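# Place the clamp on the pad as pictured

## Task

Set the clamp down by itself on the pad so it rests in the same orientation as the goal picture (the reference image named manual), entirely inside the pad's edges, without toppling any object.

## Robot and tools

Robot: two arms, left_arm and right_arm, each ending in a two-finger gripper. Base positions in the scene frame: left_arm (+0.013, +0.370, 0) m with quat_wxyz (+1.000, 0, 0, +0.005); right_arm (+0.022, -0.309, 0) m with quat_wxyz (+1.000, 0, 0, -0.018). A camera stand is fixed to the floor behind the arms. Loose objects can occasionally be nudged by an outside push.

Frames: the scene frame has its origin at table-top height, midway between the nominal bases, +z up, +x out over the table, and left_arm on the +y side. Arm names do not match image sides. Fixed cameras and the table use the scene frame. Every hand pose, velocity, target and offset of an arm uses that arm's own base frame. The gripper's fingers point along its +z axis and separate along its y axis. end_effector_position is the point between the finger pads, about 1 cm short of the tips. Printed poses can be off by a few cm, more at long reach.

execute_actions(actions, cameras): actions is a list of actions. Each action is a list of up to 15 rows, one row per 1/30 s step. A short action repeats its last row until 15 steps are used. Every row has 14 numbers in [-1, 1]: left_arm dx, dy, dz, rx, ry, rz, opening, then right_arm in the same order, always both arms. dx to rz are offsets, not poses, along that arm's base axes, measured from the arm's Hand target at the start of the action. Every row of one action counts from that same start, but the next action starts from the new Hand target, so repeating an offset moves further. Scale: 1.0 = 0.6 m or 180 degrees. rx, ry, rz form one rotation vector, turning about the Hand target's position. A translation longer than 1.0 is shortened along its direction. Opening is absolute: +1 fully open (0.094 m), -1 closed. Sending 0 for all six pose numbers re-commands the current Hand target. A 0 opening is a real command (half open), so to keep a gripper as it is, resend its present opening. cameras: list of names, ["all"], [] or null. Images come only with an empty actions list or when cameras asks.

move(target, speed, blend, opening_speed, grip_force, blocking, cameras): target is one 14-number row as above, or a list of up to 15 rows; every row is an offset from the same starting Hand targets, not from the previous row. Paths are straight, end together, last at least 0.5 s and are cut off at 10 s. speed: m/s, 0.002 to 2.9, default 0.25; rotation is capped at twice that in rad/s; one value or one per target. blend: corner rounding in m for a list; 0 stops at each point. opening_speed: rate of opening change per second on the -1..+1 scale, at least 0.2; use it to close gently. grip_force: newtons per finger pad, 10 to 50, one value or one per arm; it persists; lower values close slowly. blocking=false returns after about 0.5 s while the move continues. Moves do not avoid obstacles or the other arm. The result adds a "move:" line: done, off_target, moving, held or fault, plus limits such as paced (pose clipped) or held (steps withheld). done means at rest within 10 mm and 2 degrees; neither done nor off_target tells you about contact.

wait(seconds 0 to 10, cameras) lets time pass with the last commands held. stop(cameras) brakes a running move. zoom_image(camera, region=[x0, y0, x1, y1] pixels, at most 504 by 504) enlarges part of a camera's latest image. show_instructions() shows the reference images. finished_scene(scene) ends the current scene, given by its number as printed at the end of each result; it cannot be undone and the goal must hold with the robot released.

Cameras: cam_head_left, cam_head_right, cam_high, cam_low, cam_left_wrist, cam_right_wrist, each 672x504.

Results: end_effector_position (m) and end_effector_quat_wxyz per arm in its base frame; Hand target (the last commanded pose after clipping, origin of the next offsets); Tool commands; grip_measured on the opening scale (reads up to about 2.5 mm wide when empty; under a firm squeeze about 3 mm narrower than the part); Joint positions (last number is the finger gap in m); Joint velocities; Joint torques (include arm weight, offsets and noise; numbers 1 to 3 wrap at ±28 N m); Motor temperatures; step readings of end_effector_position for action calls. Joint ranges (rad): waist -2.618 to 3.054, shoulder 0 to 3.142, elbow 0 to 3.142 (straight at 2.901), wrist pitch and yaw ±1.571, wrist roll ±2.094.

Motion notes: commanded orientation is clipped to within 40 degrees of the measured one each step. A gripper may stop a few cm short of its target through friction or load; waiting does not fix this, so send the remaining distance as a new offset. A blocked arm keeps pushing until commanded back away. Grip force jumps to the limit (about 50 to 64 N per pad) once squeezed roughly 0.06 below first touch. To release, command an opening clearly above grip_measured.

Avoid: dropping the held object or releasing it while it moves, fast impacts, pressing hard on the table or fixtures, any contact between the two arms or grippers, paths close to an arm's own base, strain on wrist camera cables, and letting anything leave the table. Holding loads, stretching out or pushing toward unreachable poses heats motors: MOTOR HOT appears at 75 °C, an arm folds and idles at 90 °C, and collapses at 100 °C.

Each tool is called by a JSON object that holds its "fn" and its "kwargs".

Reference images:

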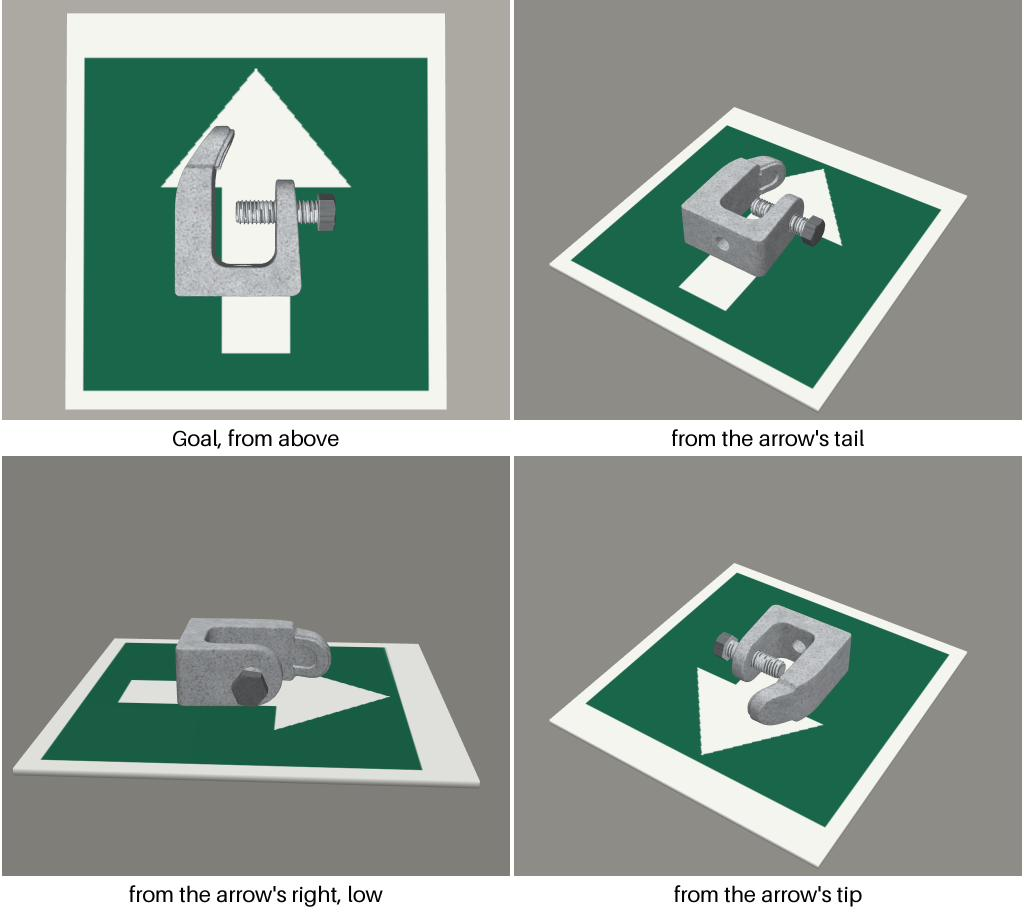

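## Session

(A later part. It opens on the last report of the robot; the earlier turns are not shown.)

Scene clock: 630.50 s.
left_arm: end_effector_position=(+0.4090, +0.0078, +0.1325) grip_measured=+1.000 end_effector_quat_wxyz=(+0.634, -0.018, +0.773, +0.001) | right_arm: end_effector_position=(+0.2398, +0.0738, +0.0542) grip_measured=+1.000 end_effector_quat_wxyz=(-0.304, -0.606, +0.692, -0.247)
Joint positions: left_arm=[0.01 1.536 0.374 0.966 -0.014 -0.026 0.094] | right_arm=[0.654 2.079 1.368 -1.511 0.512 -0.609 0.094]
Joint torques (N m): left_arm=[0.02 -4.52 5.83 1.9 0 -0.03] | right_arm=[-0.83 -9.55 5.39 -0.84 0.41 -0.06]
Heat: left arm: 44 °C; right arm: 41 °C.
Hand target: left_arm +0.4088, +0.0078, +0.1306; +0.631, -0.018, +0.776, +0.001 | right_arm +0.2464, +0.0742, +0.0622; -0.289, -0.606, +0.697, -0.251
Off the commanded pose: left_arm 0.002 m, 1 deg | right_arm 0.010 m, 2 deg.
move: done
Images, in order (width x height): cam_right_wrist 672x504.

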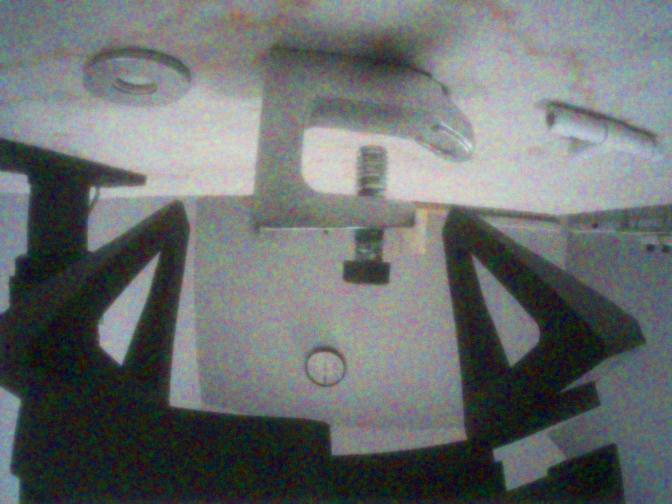

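{"fn": "move", "kwargs": {"target": [0,0,0,0,0,0,1, 0.005,0.0,0,0,0,0,0.1], "speed": 0.1, "opening_speed": 0.6, "cameras": ["cam_right_wrist"]}}

{"fn": "zoom_image", "kwargs": {"camera": "cam_right_wrist", "region": [150, 80, 490, 335]}}

Scene clock: 646.23 s.
left_arm: end_effector_position=(+0.4090, +0.0078, +0.1325) grip_measured=+1.000 end_effector_quat_wxyz=(+0.634, -0.018, +0.773, +0.001) | right_arm: end_effector_position=(+0.2435, +0.0740, +0.0554) grip_measured=+0.102 end_effector_quat_wxyz=(-0.300, -0.606, +0.695, -0.246)
Joint positions: left_arm=[0.01 1.536 0.374 0.966 -0.014 -0.026 0.094] | right_arm=[0.647 2.079 1.38 -1.511 0.514 -0.614 0.052]
Joint torques (N m): left_arm=[0.02 -4.52 5.83 1.9 -0.01 -0.03] | right_arm=[-0.59 -9.03 5.45 -0.84 0.42 -0.04]
Heat: left arm: 44 °C; right arm: 42 °C.
Hand target: left_arm +0.4088, +0.0078, +0.1306; +0.631, -0.018, +0.776, +0.001 | right_arm +0.2495, +0.0742, +0.0622; -0.289, -0.606, +0.697, -0.251
Off the commanded pose: left_arm 0.002 m, 1 deg | right_arm 0.009 m, 1 deg.
move: done
Images, in order (width x height): cam_right_wrist 672x504.

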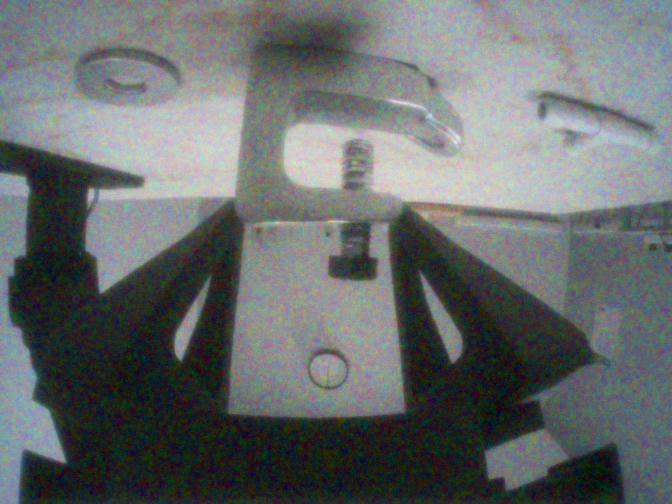

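Scaled by 1.482 from the camera's 672x504 image, which has a finer 960x720 frame.

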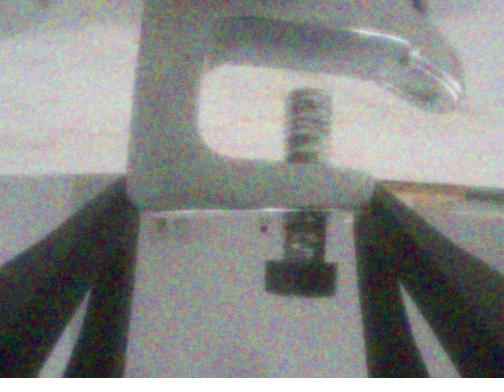

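{"fn": "move", "kwargs": {"target": [0,0,0,0,0,0,1, 0,0,0,0,0,0,-0.2], "speed": 0.1, "opening_speed": 0.4, "cameras": ["cam_right_wrist"]}}

{"fn": "zoom_image", "kwargs": {"camera": "cam_right_wrist", "region": [150, 80, 490, 335]}}

Scene clock: 656.33 s.
left_arm: end_effector_position=(+0.4090, +0.0078, +0.1325) grip_measured=+1.000 end_effector_quat_wxyz=(+0.634, -0.018, +0.773, +0.001) | right_arm: end_effector_position=(+0.2437, +0.0738, +0.0556) grip_measured=+0.017 end_effector_quat_wxyz=(-0.299, -0.606, +0.694, -0.247)
Joint positions: left_arm=[0.01 1.536 0.374 0.966 -0.014 -0.026 0.094] | right_arm=[0.647 2.079 1.38 -1.511 0.516 -0.614 0.048]
Joint torques (N m): left_arm=[0.02 -4.52 5.85 1.9 0 -0.03] | right_arm=[-0.62 -8.92 5.39 -0.85 0.4 -0.04]
Heat: left arm: 44 °C; right arm: 42 °C.
Hand target: left_arm +0.4088, +0.0078, +0.1306; +0.631, -0.018, +0.776, +0.001 | right_arm +0.2494, +0.0742, +0.0622; -0.289, -0.606, +0.697, -0.250
Off the commanded pose: left_arm 0.002 m, 1 deg | right_arm 0.009 m, 1 deg.
move: done
Images, in order (width x height): cam_right_wrist 672x504.

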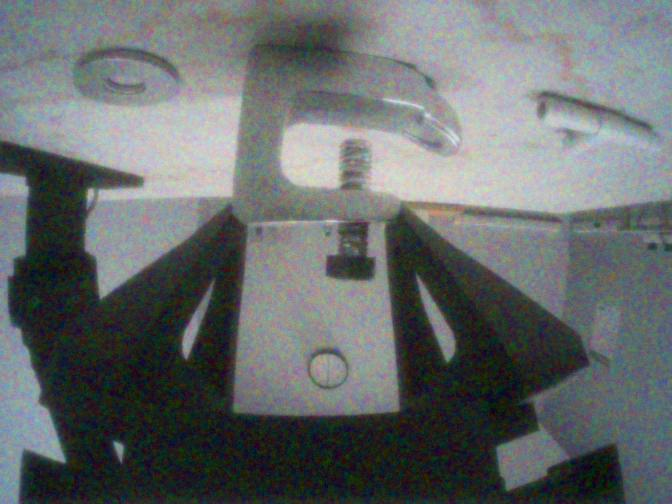

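Scaled by 1.482 from the camera's 672x504 image, which has a finer 960x720 frame.

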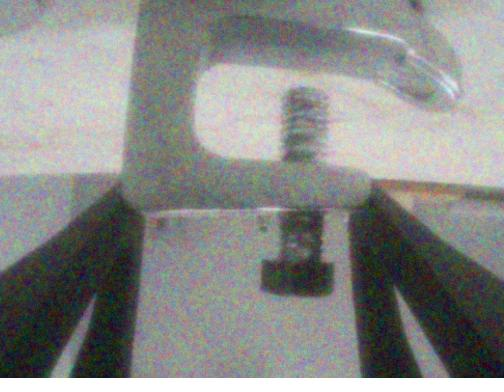

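{"fn": "move", "kwargs": {"target": [0,0,0,0,0,0,1, 0,0,0.06,0,0,0,-0.2], "speed": 0.08, "cameras": ["cam_right_wrist","cam_low"]}}

{"fn": "zoom_image", "kwargs": {"camera": "cam_right_wrist", "region": [150, 20, 490, 275]}}

Scene clock: 681.27 s.
left_arm: end_effector_position=(+0.4090, +0.0078, +0.1325) grip_measured=+1.000 end_effector_quat_wxyz=(+0.634, -0.018, +0.773, +0.001) | right_arm: end_effector_position=(+0.2491, +0.0792, +0.0774) grip_measured=+0.017 end_effector_quat_wxyz=(-0.262, -0.616, +0.702, -0.242)
Joint positions: left_arm=[0.01 1.536 0.374 0.966 -0.014 -0.026 0.094] | right_arm=[0.647 1.997 1.402 -1.525 0.509 -0.648 0.048]
Joint torques (N m): left_arm=[0.02 -4.52 5.85 1.9 0 -0.03] | right_arm=[-0.28 -10.82 5.53 -1.13 0.57 -0.05]
Heat: left arm: 44 °C; right arm: 42 °C.
Hand target: left_arm +0.4088, +0.0078, +0.1306; +0.631, -0.018, +0.776, +0.001 | right_arm +0.2494, +0.0742, +0.0982; -0.289, -0.606, +0.697, -0.250
Off the commanded pose: left_arm 0.002 m, 1 deg | right_arm 0.021 m, 3 deg.
joint sent to its limit (right arm) — joint 4 (wrist pitch), lower limit. The joint targets are off in orientation, not in position.
move: off_target (right_arm)
Images, in order (width x height): cam_low 672x504, cam_right_wrist 672x504.

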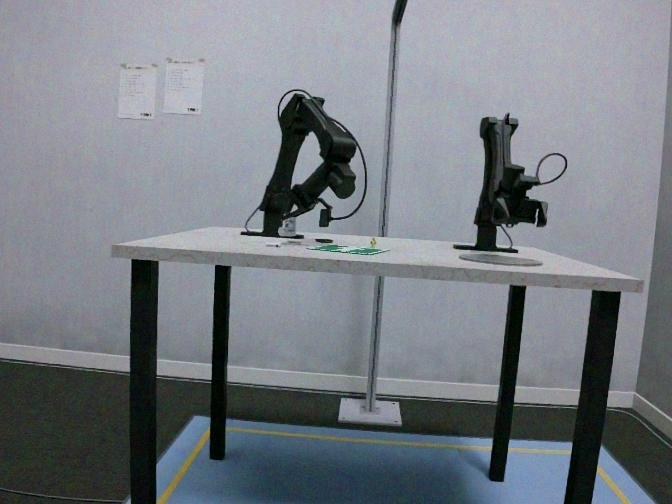

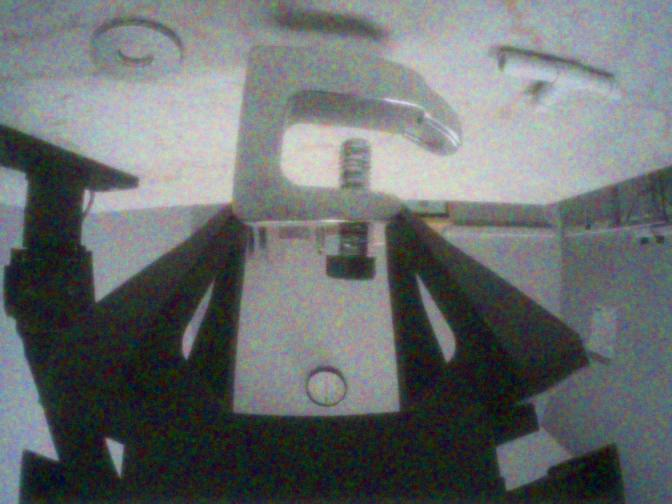

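Scaled by 1.482 from the camera's 672x504 image, which has a finer 960x720 frame.

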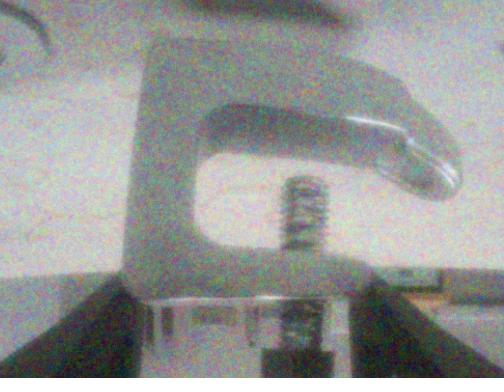

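{"fn": "move", "kwargs": {"target": [0,0,0,0,0,0,1, -0.01,-0.04,0.07,0.495,-0.0695,0,-0.2], "speed": 0.25, "cameras": ["cam_right_wrist","cam_low","cam_high"]}}

{"fn": "zoom_image", "kwargs": {"camera": "cam_right_wrist", "region": [150, 20, 490, 275]}}

Scene clock: 698.20 s.
left_arm: end_effector_position=(+0.4090, +0.0078, +0.1325) grip_measured=+1.000 end_effector_quat_wxyz=(+0.634, -0.018, +0.773, +0.001) | right_arm: end_effector_position=(+0.2436, +0.0368, +0.1305) grip_measured=+0.017 end_effector_quat_wxyz=(+0.257, -0.624, +0.705, +0.216)
Joint positions: left_arm=[0.01 1.536 0.374 0.966 -0.014 -0.026 0.094] | right_arm=[-0.328 1.499 1.09 -1.307 -0.672 -1.828 0.048]
Joint torques (N m): left_arm=[0.02 -4.52 5.83 1.9 0 -0.03] | right_arm=[-0.35 -3.67 5.24 -0.32 -1.41 -0.07]
Heat: left arm: 44 °C; right arm: 41 °C.
Hand target: left_arm +0.4088, +0.0078, +0.1306; +0.631, -0.018, +0.776, +0.001 | right_arm +0.2434, +0.0502, +0.1402; +0.288, -0.607, +0.697, +0.252
Off the commanded pose: left_arm 0.002 m, 1 deg | right_arm 0.017 m, 6 deg.
move: off_target (right_arm)
Images, in order (width x height): cam_high 672x504, cam_low 672x504, cam_right_wrist 672x504.

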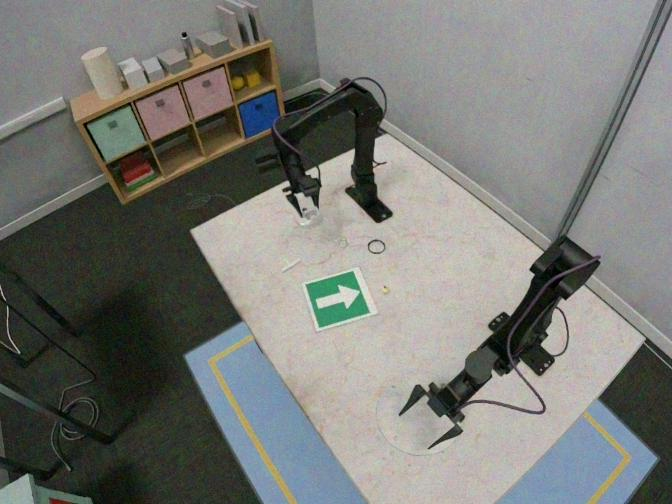

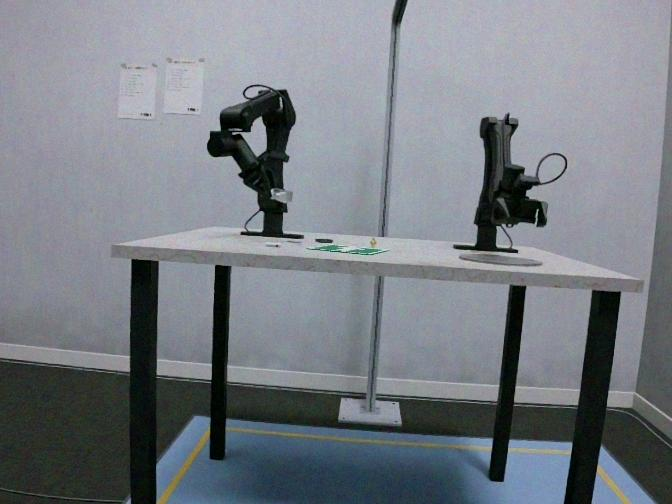

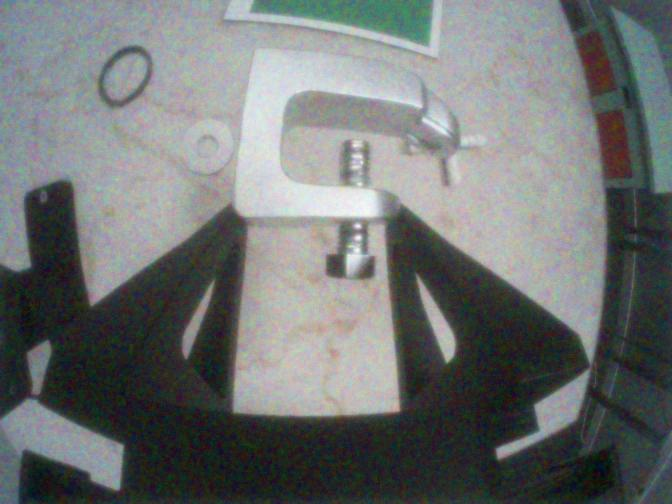

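Scaled by 1.482 from the camera's 672x504 image, which has a finer 960x720 frame.

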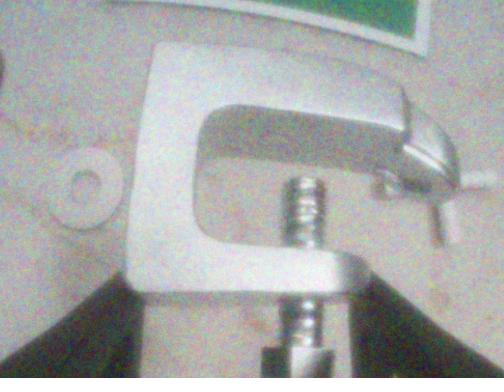

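{"fn": "move", "kwargs": {"target": [0,0,0,0,0,0,1, -0.014,-0.0035,-0.1,0.034,0,0,-0.2], "speed": 0.12, "cameras": ["cam_right_wrist","cam_low","cam_head_left"]}}

{"fn": "zoom_image", "kwargs": {"camera": "cam_low", "region": [220, 170, 340, 260]}}

Scene clock: 750.07 s.
left_arm: end_effector_position=(+0.4090, +0.0078, +0.1325) grip_measured=+1.000 end_effector_quat_wxyz=(+0.634, -0.018, +0.773, +0.001) | right_arm: end_effector_position=(+0.2292, +0.0374, +0.0695) grip_measured=+0.017 end_effector_quat_wxyz=(+0.282, -0.610, +0.691, +0.267)
Joint positions: left_arm=[0.01 1.536 0.374 0.966 -0.014 -0.026 0.094] | right_arm=[-0.4 1.628 0.894 -1.14 -0.749 -1.968 0.048]
Joint torques (N m): left_arm=[0.02 -4.52 5.85 1.9 0 -0.03] | right_arm=[-0.42 -4.04 4.56 -0.38 -1.48 -0.1]
Heat: left arm: 44 °C; right arm: 36 °C.
Hand target: left_arm +0.4088, +0.0078, +0.1306; +0.631, -0.018, +0.776, +0.001 | right_arm +0.2350, +0.0481, +0.0803; +0.320, -0.590, +0.683, +0.288
Off the commanded pose: left_arm 0.002 m, 1 deg | right_arm 0.016 m, 6 deg.
move: off_target (right_arm)
Images, in order (width x height): cam_head_left 672x504, cam_low 672x504, cam_right_wrist 672x504.

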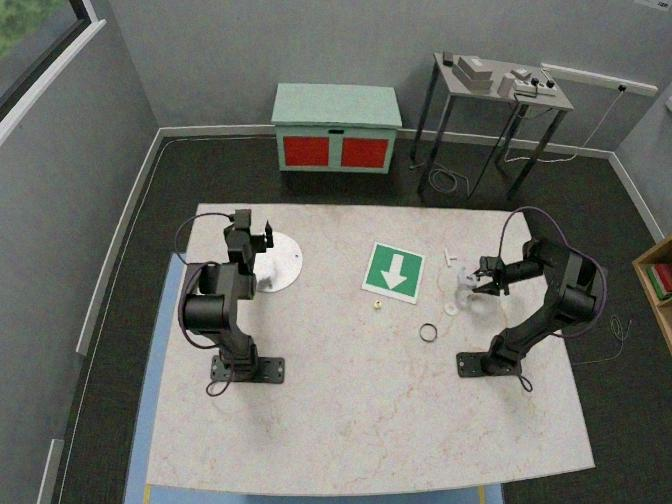

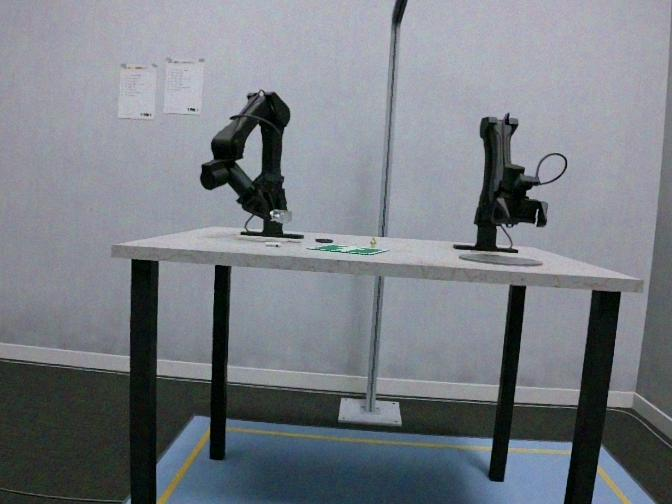

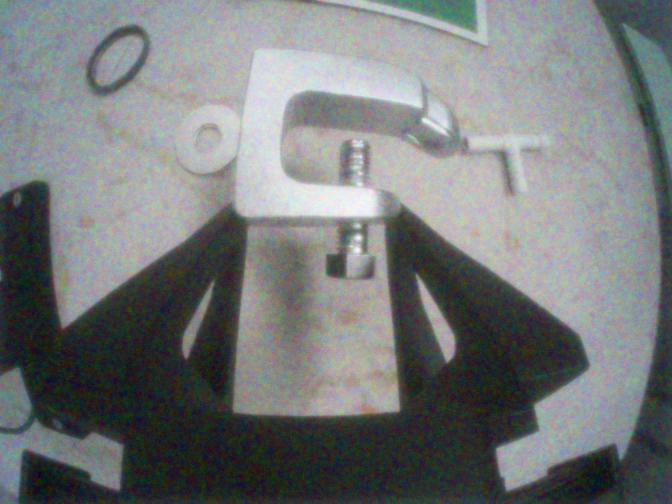

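Scaled by 4.200 from the camera's 672x504 image, which has a finer 960x720 frame.

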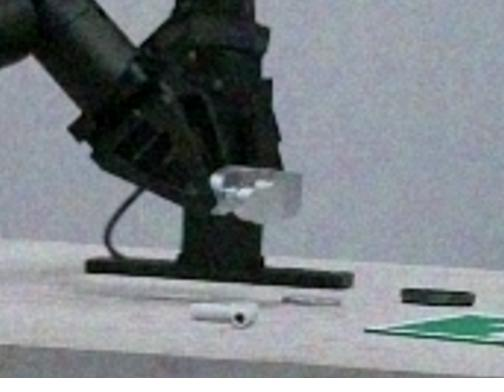

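{"fn": "move", "kwargs": {"target": [0,0,0,0,0,0,1, 0,0,-0.055,0.0,0,0,-0.2], "speed": 0.08, "cameras": ["cam_right_wrist","cam_low"]}}

{"fn": "zoom_image", "kwargs": {"camera": "cam_low", "region": [220, 170, 340, 260]}}

Scene clock: 766.50 s.
left_arm: end_effector_position=(+0.4090, +0.0078, +0.1325) grip_measured=+1.000 end_effector_quat_wxyz=(+0.634, -0.018, +0.773, +0.001) | right_arm: end_effector_position=(+0.2306, +0.0372, +0.0373) grip_measured=+0.017 end_effector_quat_wxyz=(+0.284, -0.611, +0.689, +0.265)
Joint positions: left_arm=[0.01 1.536 0.374 0.966 -0.014 -0.026 0.094] | right_arm=[-0.4 1.704 0.827 -0.994 -0.751 -1.97 0.048]
Joint torques (N m): left_arm=[0.02 -4.52 5.83 1.91 0 -0.03] | right_arm=[-0.42 -4.31 3.99 -0.32 -1.45 -0.04]
Heat: left arm: 44 °C; right arm: 36 °C.
Hand target: left_arm +0.4088, +0.0078, +0.1306; +0.631, -0.018, +0.776, +0.001 | right_arm +0.2349, +0.0481, +0.0471; +0.320, -0.590, +0.683, +0.288
Off the commanded pose: left_arm 0.002 m, 1 deg | right_arm 0.015 m, 6 deg.
move: off_target (right_arm)
Images, in order (width x height): cam_low 672x504, cam_right_wrist 672x504.

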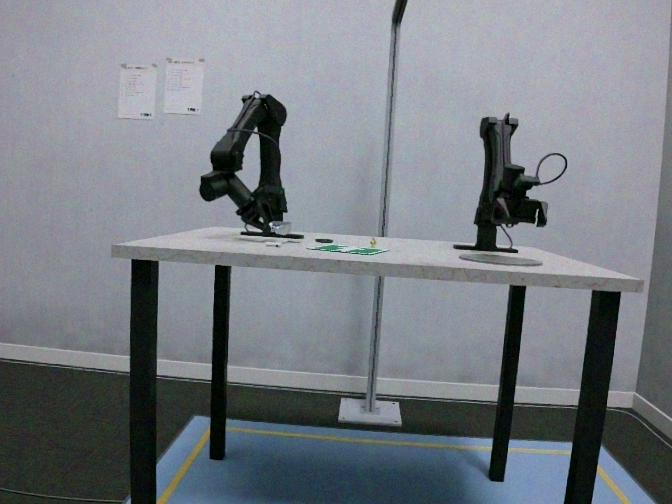

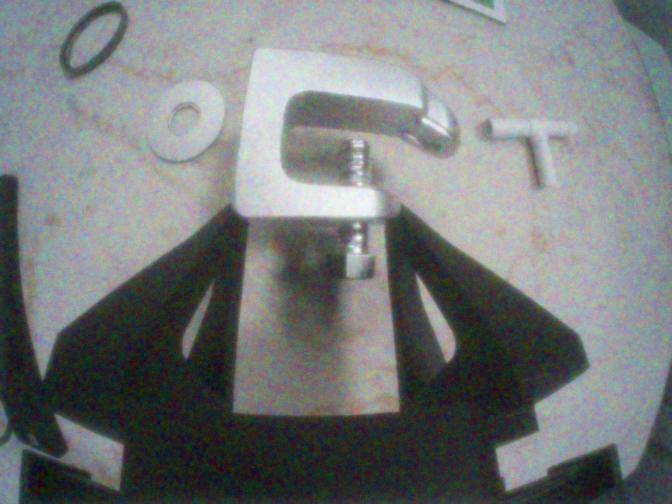

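Scaled by 4.200 from the camera's 672x504 image, which has a finer 960x720 frame.

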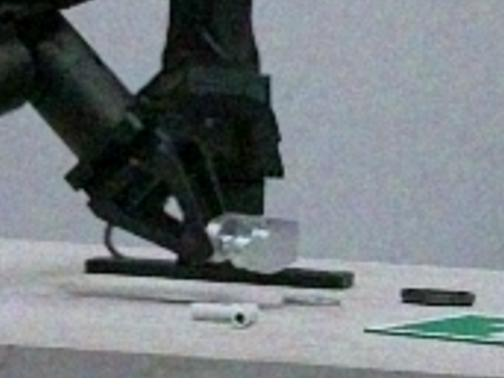

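{"fn": "move", "kwargs": {"target": [0,0,0,0,0,0,1, 0,0,-0.0215,0.0,0,0,-0.2], "speed": 0.05, "cameras": ["cam_right_wrist","cam_low"]}}

{"fn": "zoom_image", "kwargs": {"camera": "cam_low", "region": [220, 170, 340, 260]}}

Scene clock: 777.23 s.
left_arm: end_effector_position=(+0.4090, +0.0078, +0.1325) grip_measured=+1.000 end_effector_quat_wxyz=(+0.634, -0.018, +0.773, +0.001) | right_arm: end_effector_position=(+0.2313, +0.0369, +0.0250) grip_measured=+0.017 end_effector_quat_wxyz=(+0.284, -0.612, +0.689, +0.264)
Joint positions: left_arm=[0.01 1.536 0.374 0.966 -0.014 -0.026 0.094] | right_arm=[-0.4 1.738 0.806 -0.936 -0.751 -1.97 0.048]
Joint torques (N m): left_arm=[0.02 -4.52 5.85 1.9 0 -0.03] | right_arm=[-0.38 -4.3 3.73 -0.3 -1.45 -0.05]
Heat: left arm: 44 °C; right arm: 36 °C.
Hand target: left_arm +0.4088, +0.0078, +0.1306; +0.631, -0.018, +0.776, +0.001 | right_arm +0.2350, +0.0481, +0.0342; +0.320, -0.590, +0.683, +0.288
Off the commanded pose: left_arm 0.002 m, 1 deg | right_arm 0.015 m, 6 deg.
move: off_target (right_arm)
Images, in order (width x height): cam_low 672x504, cam_right_wrist 672x504.

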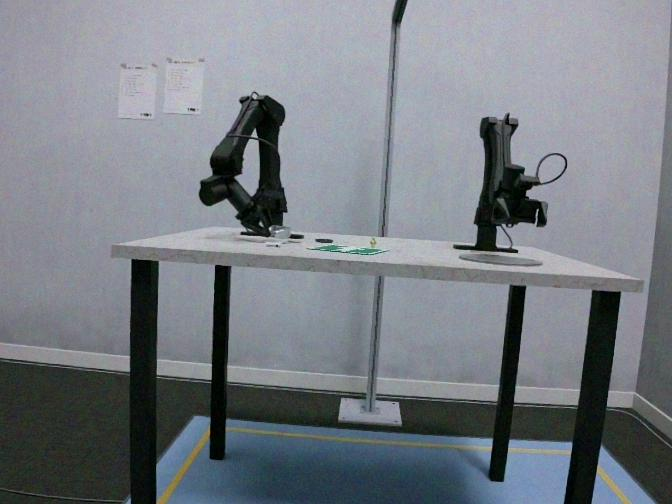

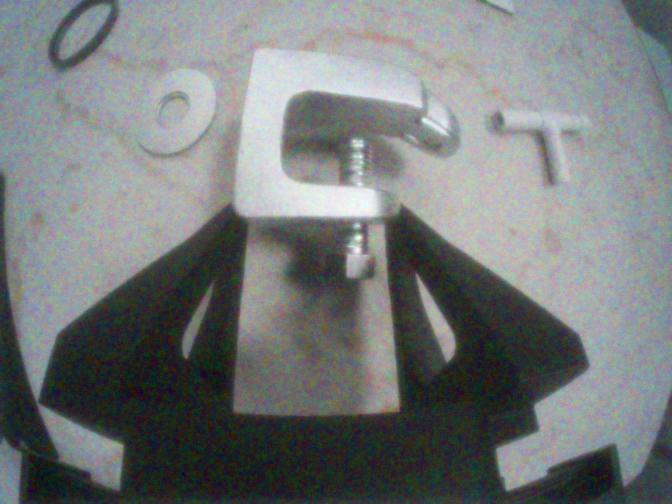

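Scaled by 4.200 from the camera's 672x504 image, which has a finer 960x720 frame.

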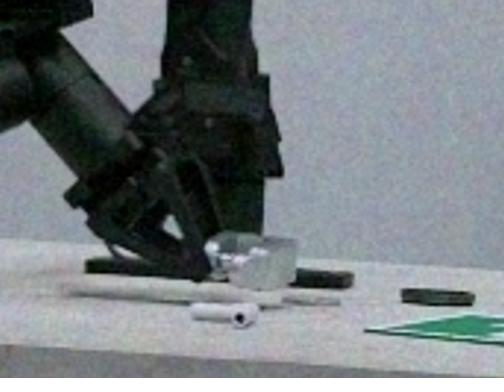

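{"fn": "move", "kwargs": {"target": [0,0,0,0,0,0,1, 0,0,-0.012,0.0,0,0,-0.2], "speed": 0.04, "cameras": ["cam_right_wrist","cam_low"]}}

{"fn": "zoom_image", "kwargs": {"camera": "cam_low", "region": [240, 200, 320, 260]}}

Scene clock: 791.53 s.
left_arm: end_effector_position=(+0.4090, +0.0078, +0.1325) grip_measured=+1.000 end_effector_quat_wxyz=(+0.634, -0.018, +0.773, +0.001) | right_arm: end_effector_position=(+0.2316, +0.0368, +0.0180) grip_measured=+0.017 end_effector_quat_wxyz=(+0.285, -0.612, +0.689, +0.264)
Joint positions: left_arm=[0.01 1.536 0.374 0.966 -0.014 -0.026 0.094] | right_arm=[-0.4 1.758 0.794 -0.904 -0.752 -1.97 0.048]
Joint torques (N m): left_arm=[0.02 -4.52 5.83 1.91 0 -0.03] | right_arm=[-0.38 -4.3 3.58 -0.32 -1.45 -0.03]
Heat: left arm: 44 °C; right arm: 36 °C.
Hand target: left_arm +0.4088, +0.0078, +0.1306; +0.631, -0.018, +0.776, +0.001 | right_arm +0.2351, +0.0481, +0.0271; +0.320, -0.590, +0.683, +0.288
Off the commanded pose: left_arm 0.002 m, 1 deg | right_arm 0.015 m, 6 deg.
move: off_target (right_arm)
Images, in order (width x height): cam_low 672x504, cam_right_wrist 672x504.

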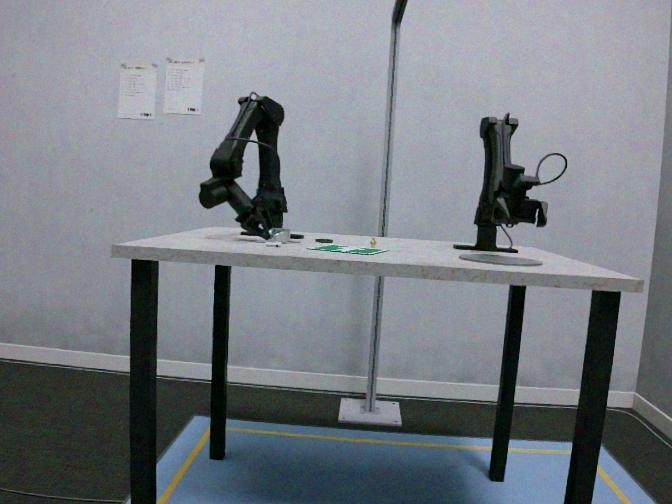

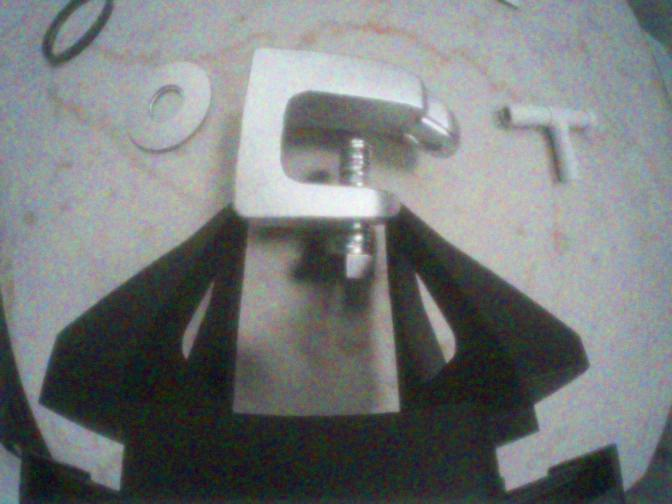

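Scaled by 6.300 from the camera's 672x504 image, which has a finer 960x720 frame.

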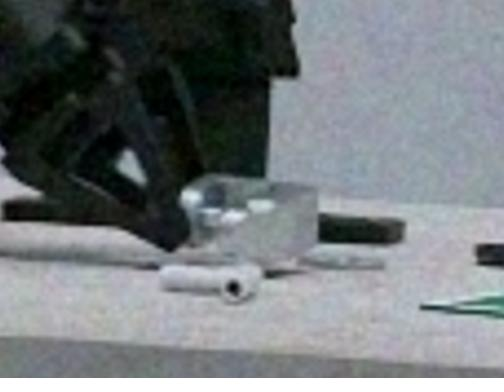

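{"fn": "move", "kwargs": {"target": [0,0,0,0,0,0,1, 0,0,-0.01,0.0,0,0,-0.2], "speed": 0.03, "cameras": ["cam_right_wrist","cam_low"]}}

{"fn": "zoom_image", "kwargs": {"camera": "cam_low", "region": [240, 200, 320, 260]}}

Scene clock: 803.90 s.
left_arm: end_effector_position=(+0.4090, +0.0078, +0.1325) grip_measured=+1.000 end_effector_quat_wxyz=(+0.634, -0.018, +0.773, +0.001) | right_arm: end_effector_position=(+0.2317, +0.0368, +0.0120) grip_measured=+0.017 end_effector_quat_wxyz=(+0.285, -0.612, +0.689, +0.264)
Joint positions: left_arm=[0.01 1.536 0.374 0.966 -0.014 -0.026 0.094] | right_arm=[-0.4 1.776 0.785 -0.877 -0.752 -1.97 0.048]
Joint torques (N m): left_arm=[0.02 -4.52 5.85 1.9 0 -0.03] | right_arm=[-0.29 -4.37 3.54 -0.36 -1.46 -0.03]
Heat: left arm: 44 °C; right arm: 36 °C.
Hand target: left_arm +0.4088, +0.0078, +0.1306; +0.631, -0.018, +0.776, +0.001 | right_arm +0.2350, +0.0481, +0.0211; +0.320, -0.590, +0.683, +0.288
Off the commanded pose: left_arm 0.002 m, 1 deg | right_arm 0.015 m, 6 deg.
move: off_target (right_arm)
Images, in order (width x height): cam_low 672x504, cam_right_wrist 672x504.

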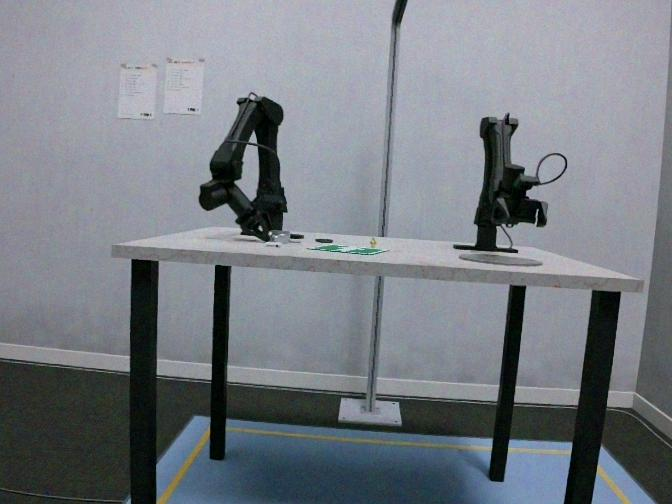

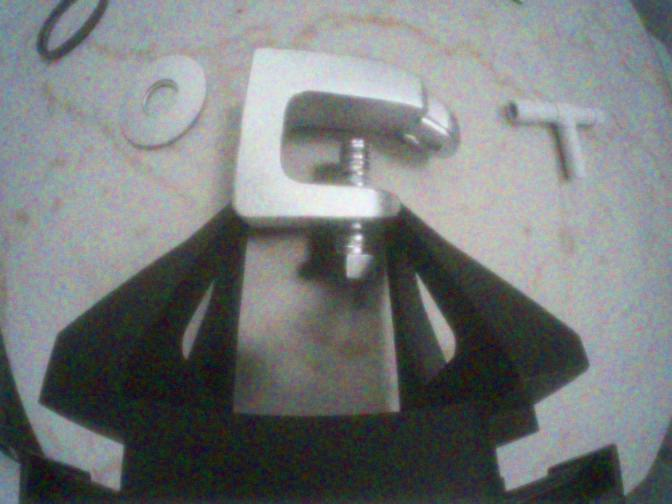

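Scaled by 6.300 from the camera's 672x504 image, which has a finer 960x720 frame.

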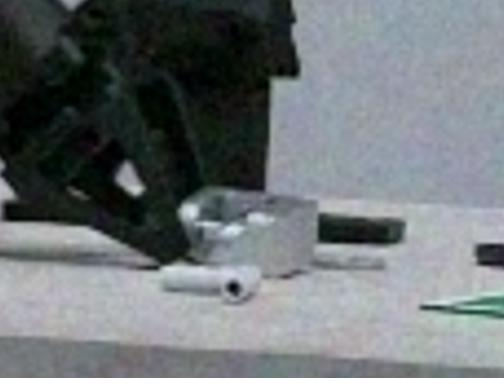

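{"fn": "move", "kwargs": {"target": [0,0,0,0,0,0,1, 0,0,-0.007,0.0,0,0,-0.2], "speed": 0.03, "cameras": ["cam_right_wrist","cam_low"]}}

{"fn": "zoom_image", "kwargs": {"camera": "cam_low", "region": [240, 200, 320, 260]}}

{"fn": "zoom_image", "kwargs": {"camera": "cam_right_wrist", "region": [200, 30, 520, 350]}}

Scene clock: 819.77 s.
left_arm: end_effector_position=(+0.4090, +0.0078, +0.1325) grip_measured=+1.000 end_effector_quat_wxyz=(+0.634, -0.018, +0.773, +0.001) | right_arm: end_effector_position=(+0.2328, +0.0378, +0.0101) grip_measured=+0.017 end_effector_quat_wxyz=(+0.289, -0.610, +0.688, +0.265)
Joint positions: left_arm=[0.01 1.536 0.374 0.966 -0.014 -0.026 0.094] | right_arm=[-0.4 1.786 0.781 -0.862 -0.762 -1.97 0.048]
Joint torques (N m): left_arm=[0.02 -4.52 5.85 1.9 0 -0.03] | right_arm=[-0.32 -4.14 3.36 -0.3 -1.34 -0.01]
Heat: left arm: 44 °C; right arm: 36 °C.
Hand target: left_arm +0.4088, +0.0078, +0.1306; +0.631, -0.018, +0.776, +0.001 | right_arm +0.2351, +0.0480, +0.0169; +0.320, -0.590, +0.683, +0.288
Off the commanded pose: left_arm 0.002 m, 1 deg | right_arm 0.013 m, 5 deg.
move: off_target (right_arm)
Images, in order (width x height): cam_low 672x504, cam_right_wrist 672x504.

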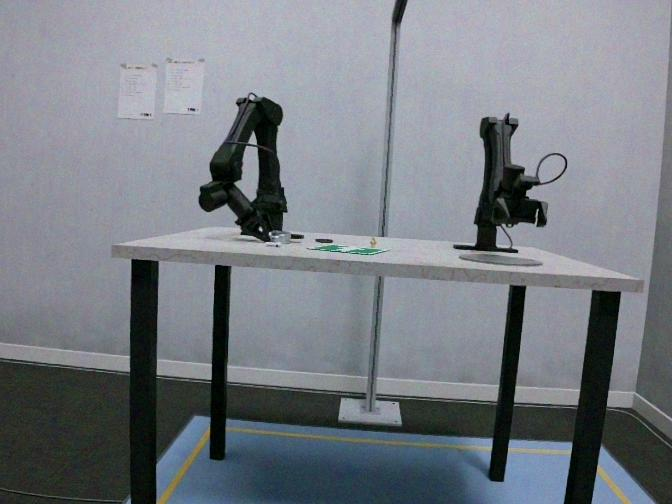

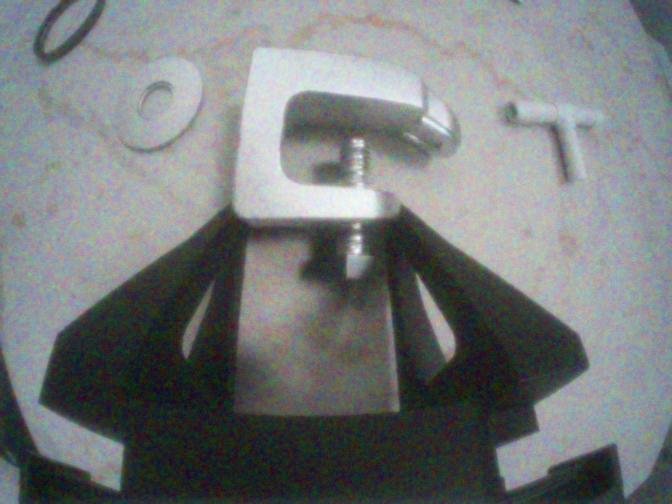

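Scaled by 6.300 from the camera's 672x504 image, which has a finer 960x720 frame.

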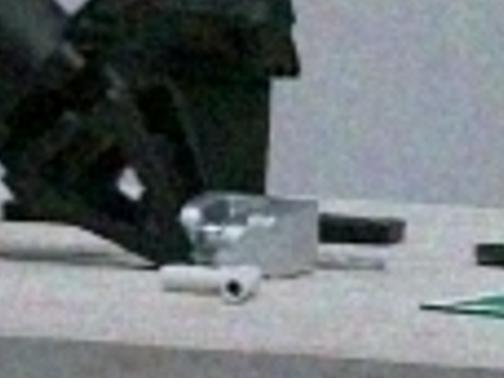

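Scaled by 1.575 from the camera's 672x504 image, which has a finer 960x720 frame.

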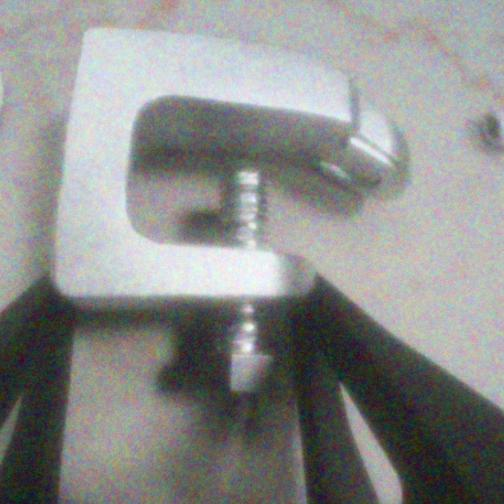

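{"fn": "move", "kwargs": {"target": [0,0,0,0,0,0,1, 0,0,-0.003,-0.02,0,0,-0.2], "speed": 0.05, "cameras": ["cam_right_wrist","cam_low"]}}

{"fn": "zoom_image", "kwargs": {"camera": "cam_low", "region": [240, 200, 320, 260]}}

Scene clock: 839.83 s.
left_arm: end_effector_position=(+0.4090, +0.0078, +0.1325) grip_measured=+1.000 end_effector_quat_wxyz=(+0.634, -0.018, +0.773, +0.001) | right_arm: end_effector_position=(+0.2335, +0.0418, +0.0094) grip_measured=+0.017 end_effector_quat_wxyz=(+0.288, -0.602, +0.695, +0.266)
Joint positions: left_arm=[0.01 1.536 0.374 0.966 -0.014 -0.026 0.094] | right_arm=[-0.385 1.776 0.767 -0.836 -0.768 -1.923 0.048]
Joint torques (N m): left_arm=[0.02 -4.52 5.83 1.9 0 -0.03] | right_arm=[0.94 -6.87 2.84 -0.13 -0.75 0.16]
Heat: left arm: 44 °C; right arm: 35 °C.
Hand target: left_arm +0.4088, +0.0078, +0.1306; +0.631, -0.018, +0.776, +0.001 | right_arm +0.2350, +0.0481, +0.0151; +0.301, -0.600, +0.691, +0.267
Off the commanded pose: left_arm 0.002 m, 1 deg | right_arm 0.009 m, 2 deg.
move: done
Images, in order (width x height): cam_low 672x504, cam_right_wrist 672x504.

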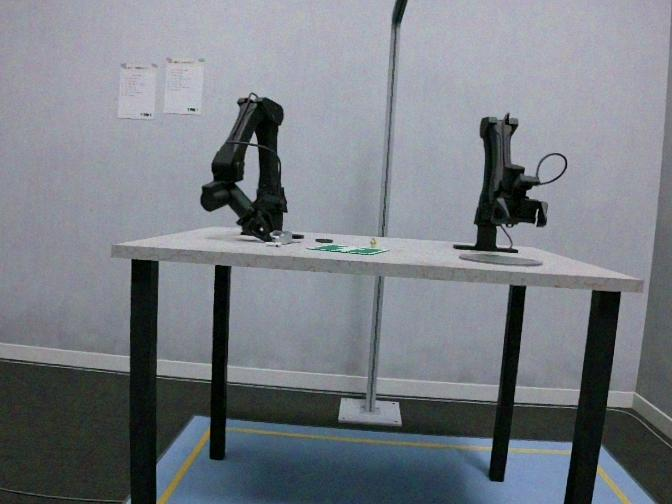

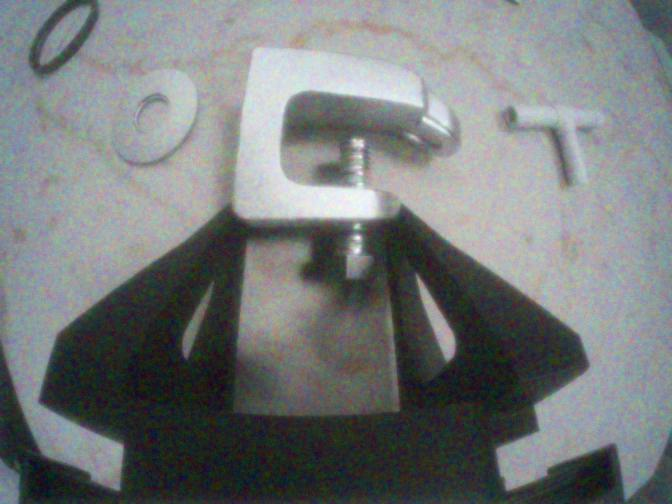

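Scaled by 6.300 from the camera's 672x504 image, which has a finer 960x720 frame.

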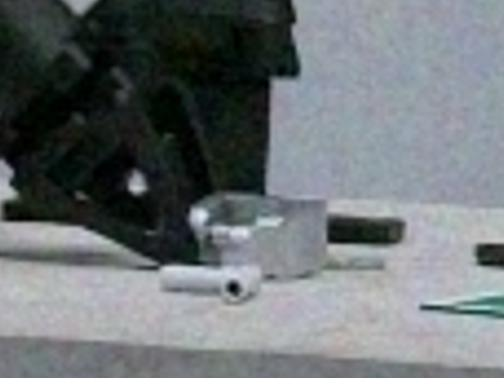

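{"fn": "move", "kwargs": {"target": [0,0,0,0,0,0,1, 0,-0.004,0,0,0,0,0.2], "speed": 0.05, "opening_speed": 0.3, "cameras": ["cam_right_wrist","cam_low"]}}

{"fn": "zoom_image", "kwargs": {"camera": "cam_low", "region": [240, 200, 320, 260]}}

Scene clock: 853.67 s.
left_arm: end_effector_position=(+0.4090, +0.0078, +0.1325) grip_measured=+1.000 end_effector_quat_wxyz=(+0.634, -0.018, +0.773, +0.001) | right_arm: end_effector_position=(+0.2336, +0.0419, +0.0095) grip_measured=+0.198 end_effector_quat_wxyz=(+0.289, -0.602, +0.695, +0.266)
Joint positions: left_arm=[0.01 1.536 0.374 0.966 -0.014 -0.026 0.094] | right_arm=[-0.385 1.776 0.767 -0.836 -0.77 -1.923 0.056]
Joint torques (N m): left_arm=[0.02 -4.52 5.83 1.9 0 -0.03] | right_arm=[0.18 -6.48 3.25 -0.21 -0.73 0.03]
Heat: left arm: 44 °C; right arm: 36 °C.
Hand target: left_arm +0.4088, +0.0078, +0.1306; +0.631, -0.018, +0.776, +0.001 | right_arm +0.2350, +0.0457, +0.0151; +0.302, -0.600, +0.691, +0.267
Off the commanded pose: left_arm 0.002 m, 1 deg | right_arm 0.007 m, 2 deg.
move: done
Images, in order (width x height): cam_low 672x504, cam_right_wrist 672x504.

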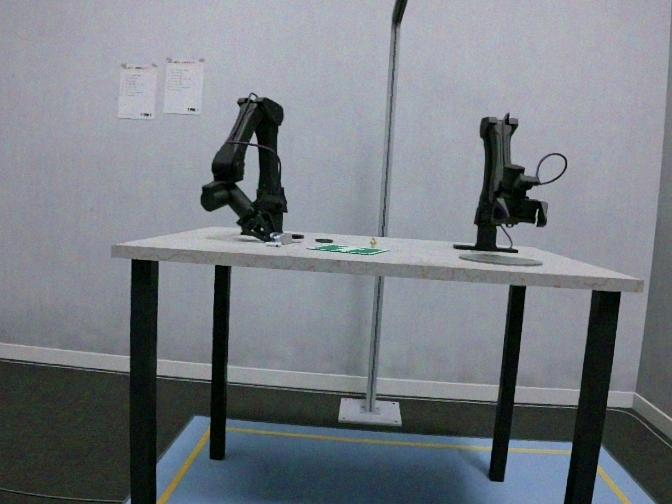

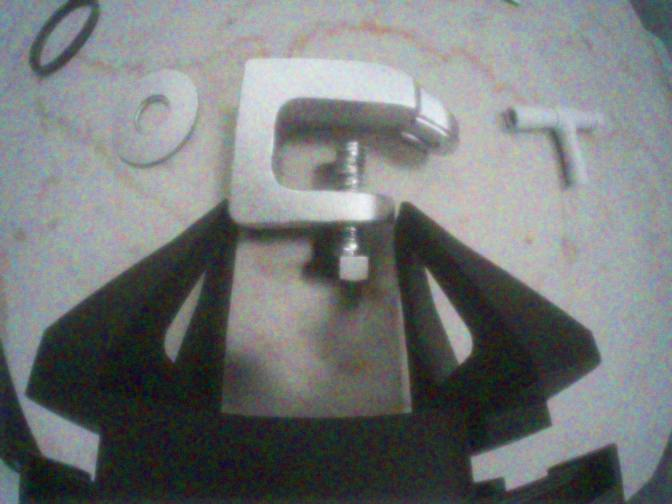

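Scaled by 6.300 from the camera's 672x504 image, which has a finer 960x720 frame.

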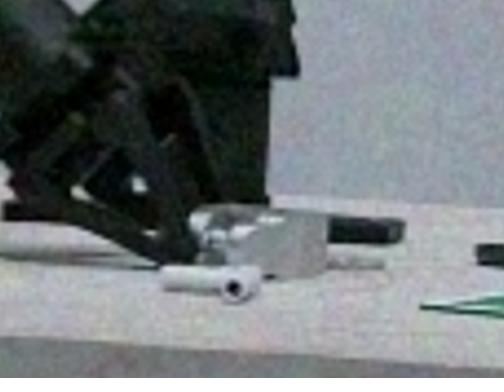

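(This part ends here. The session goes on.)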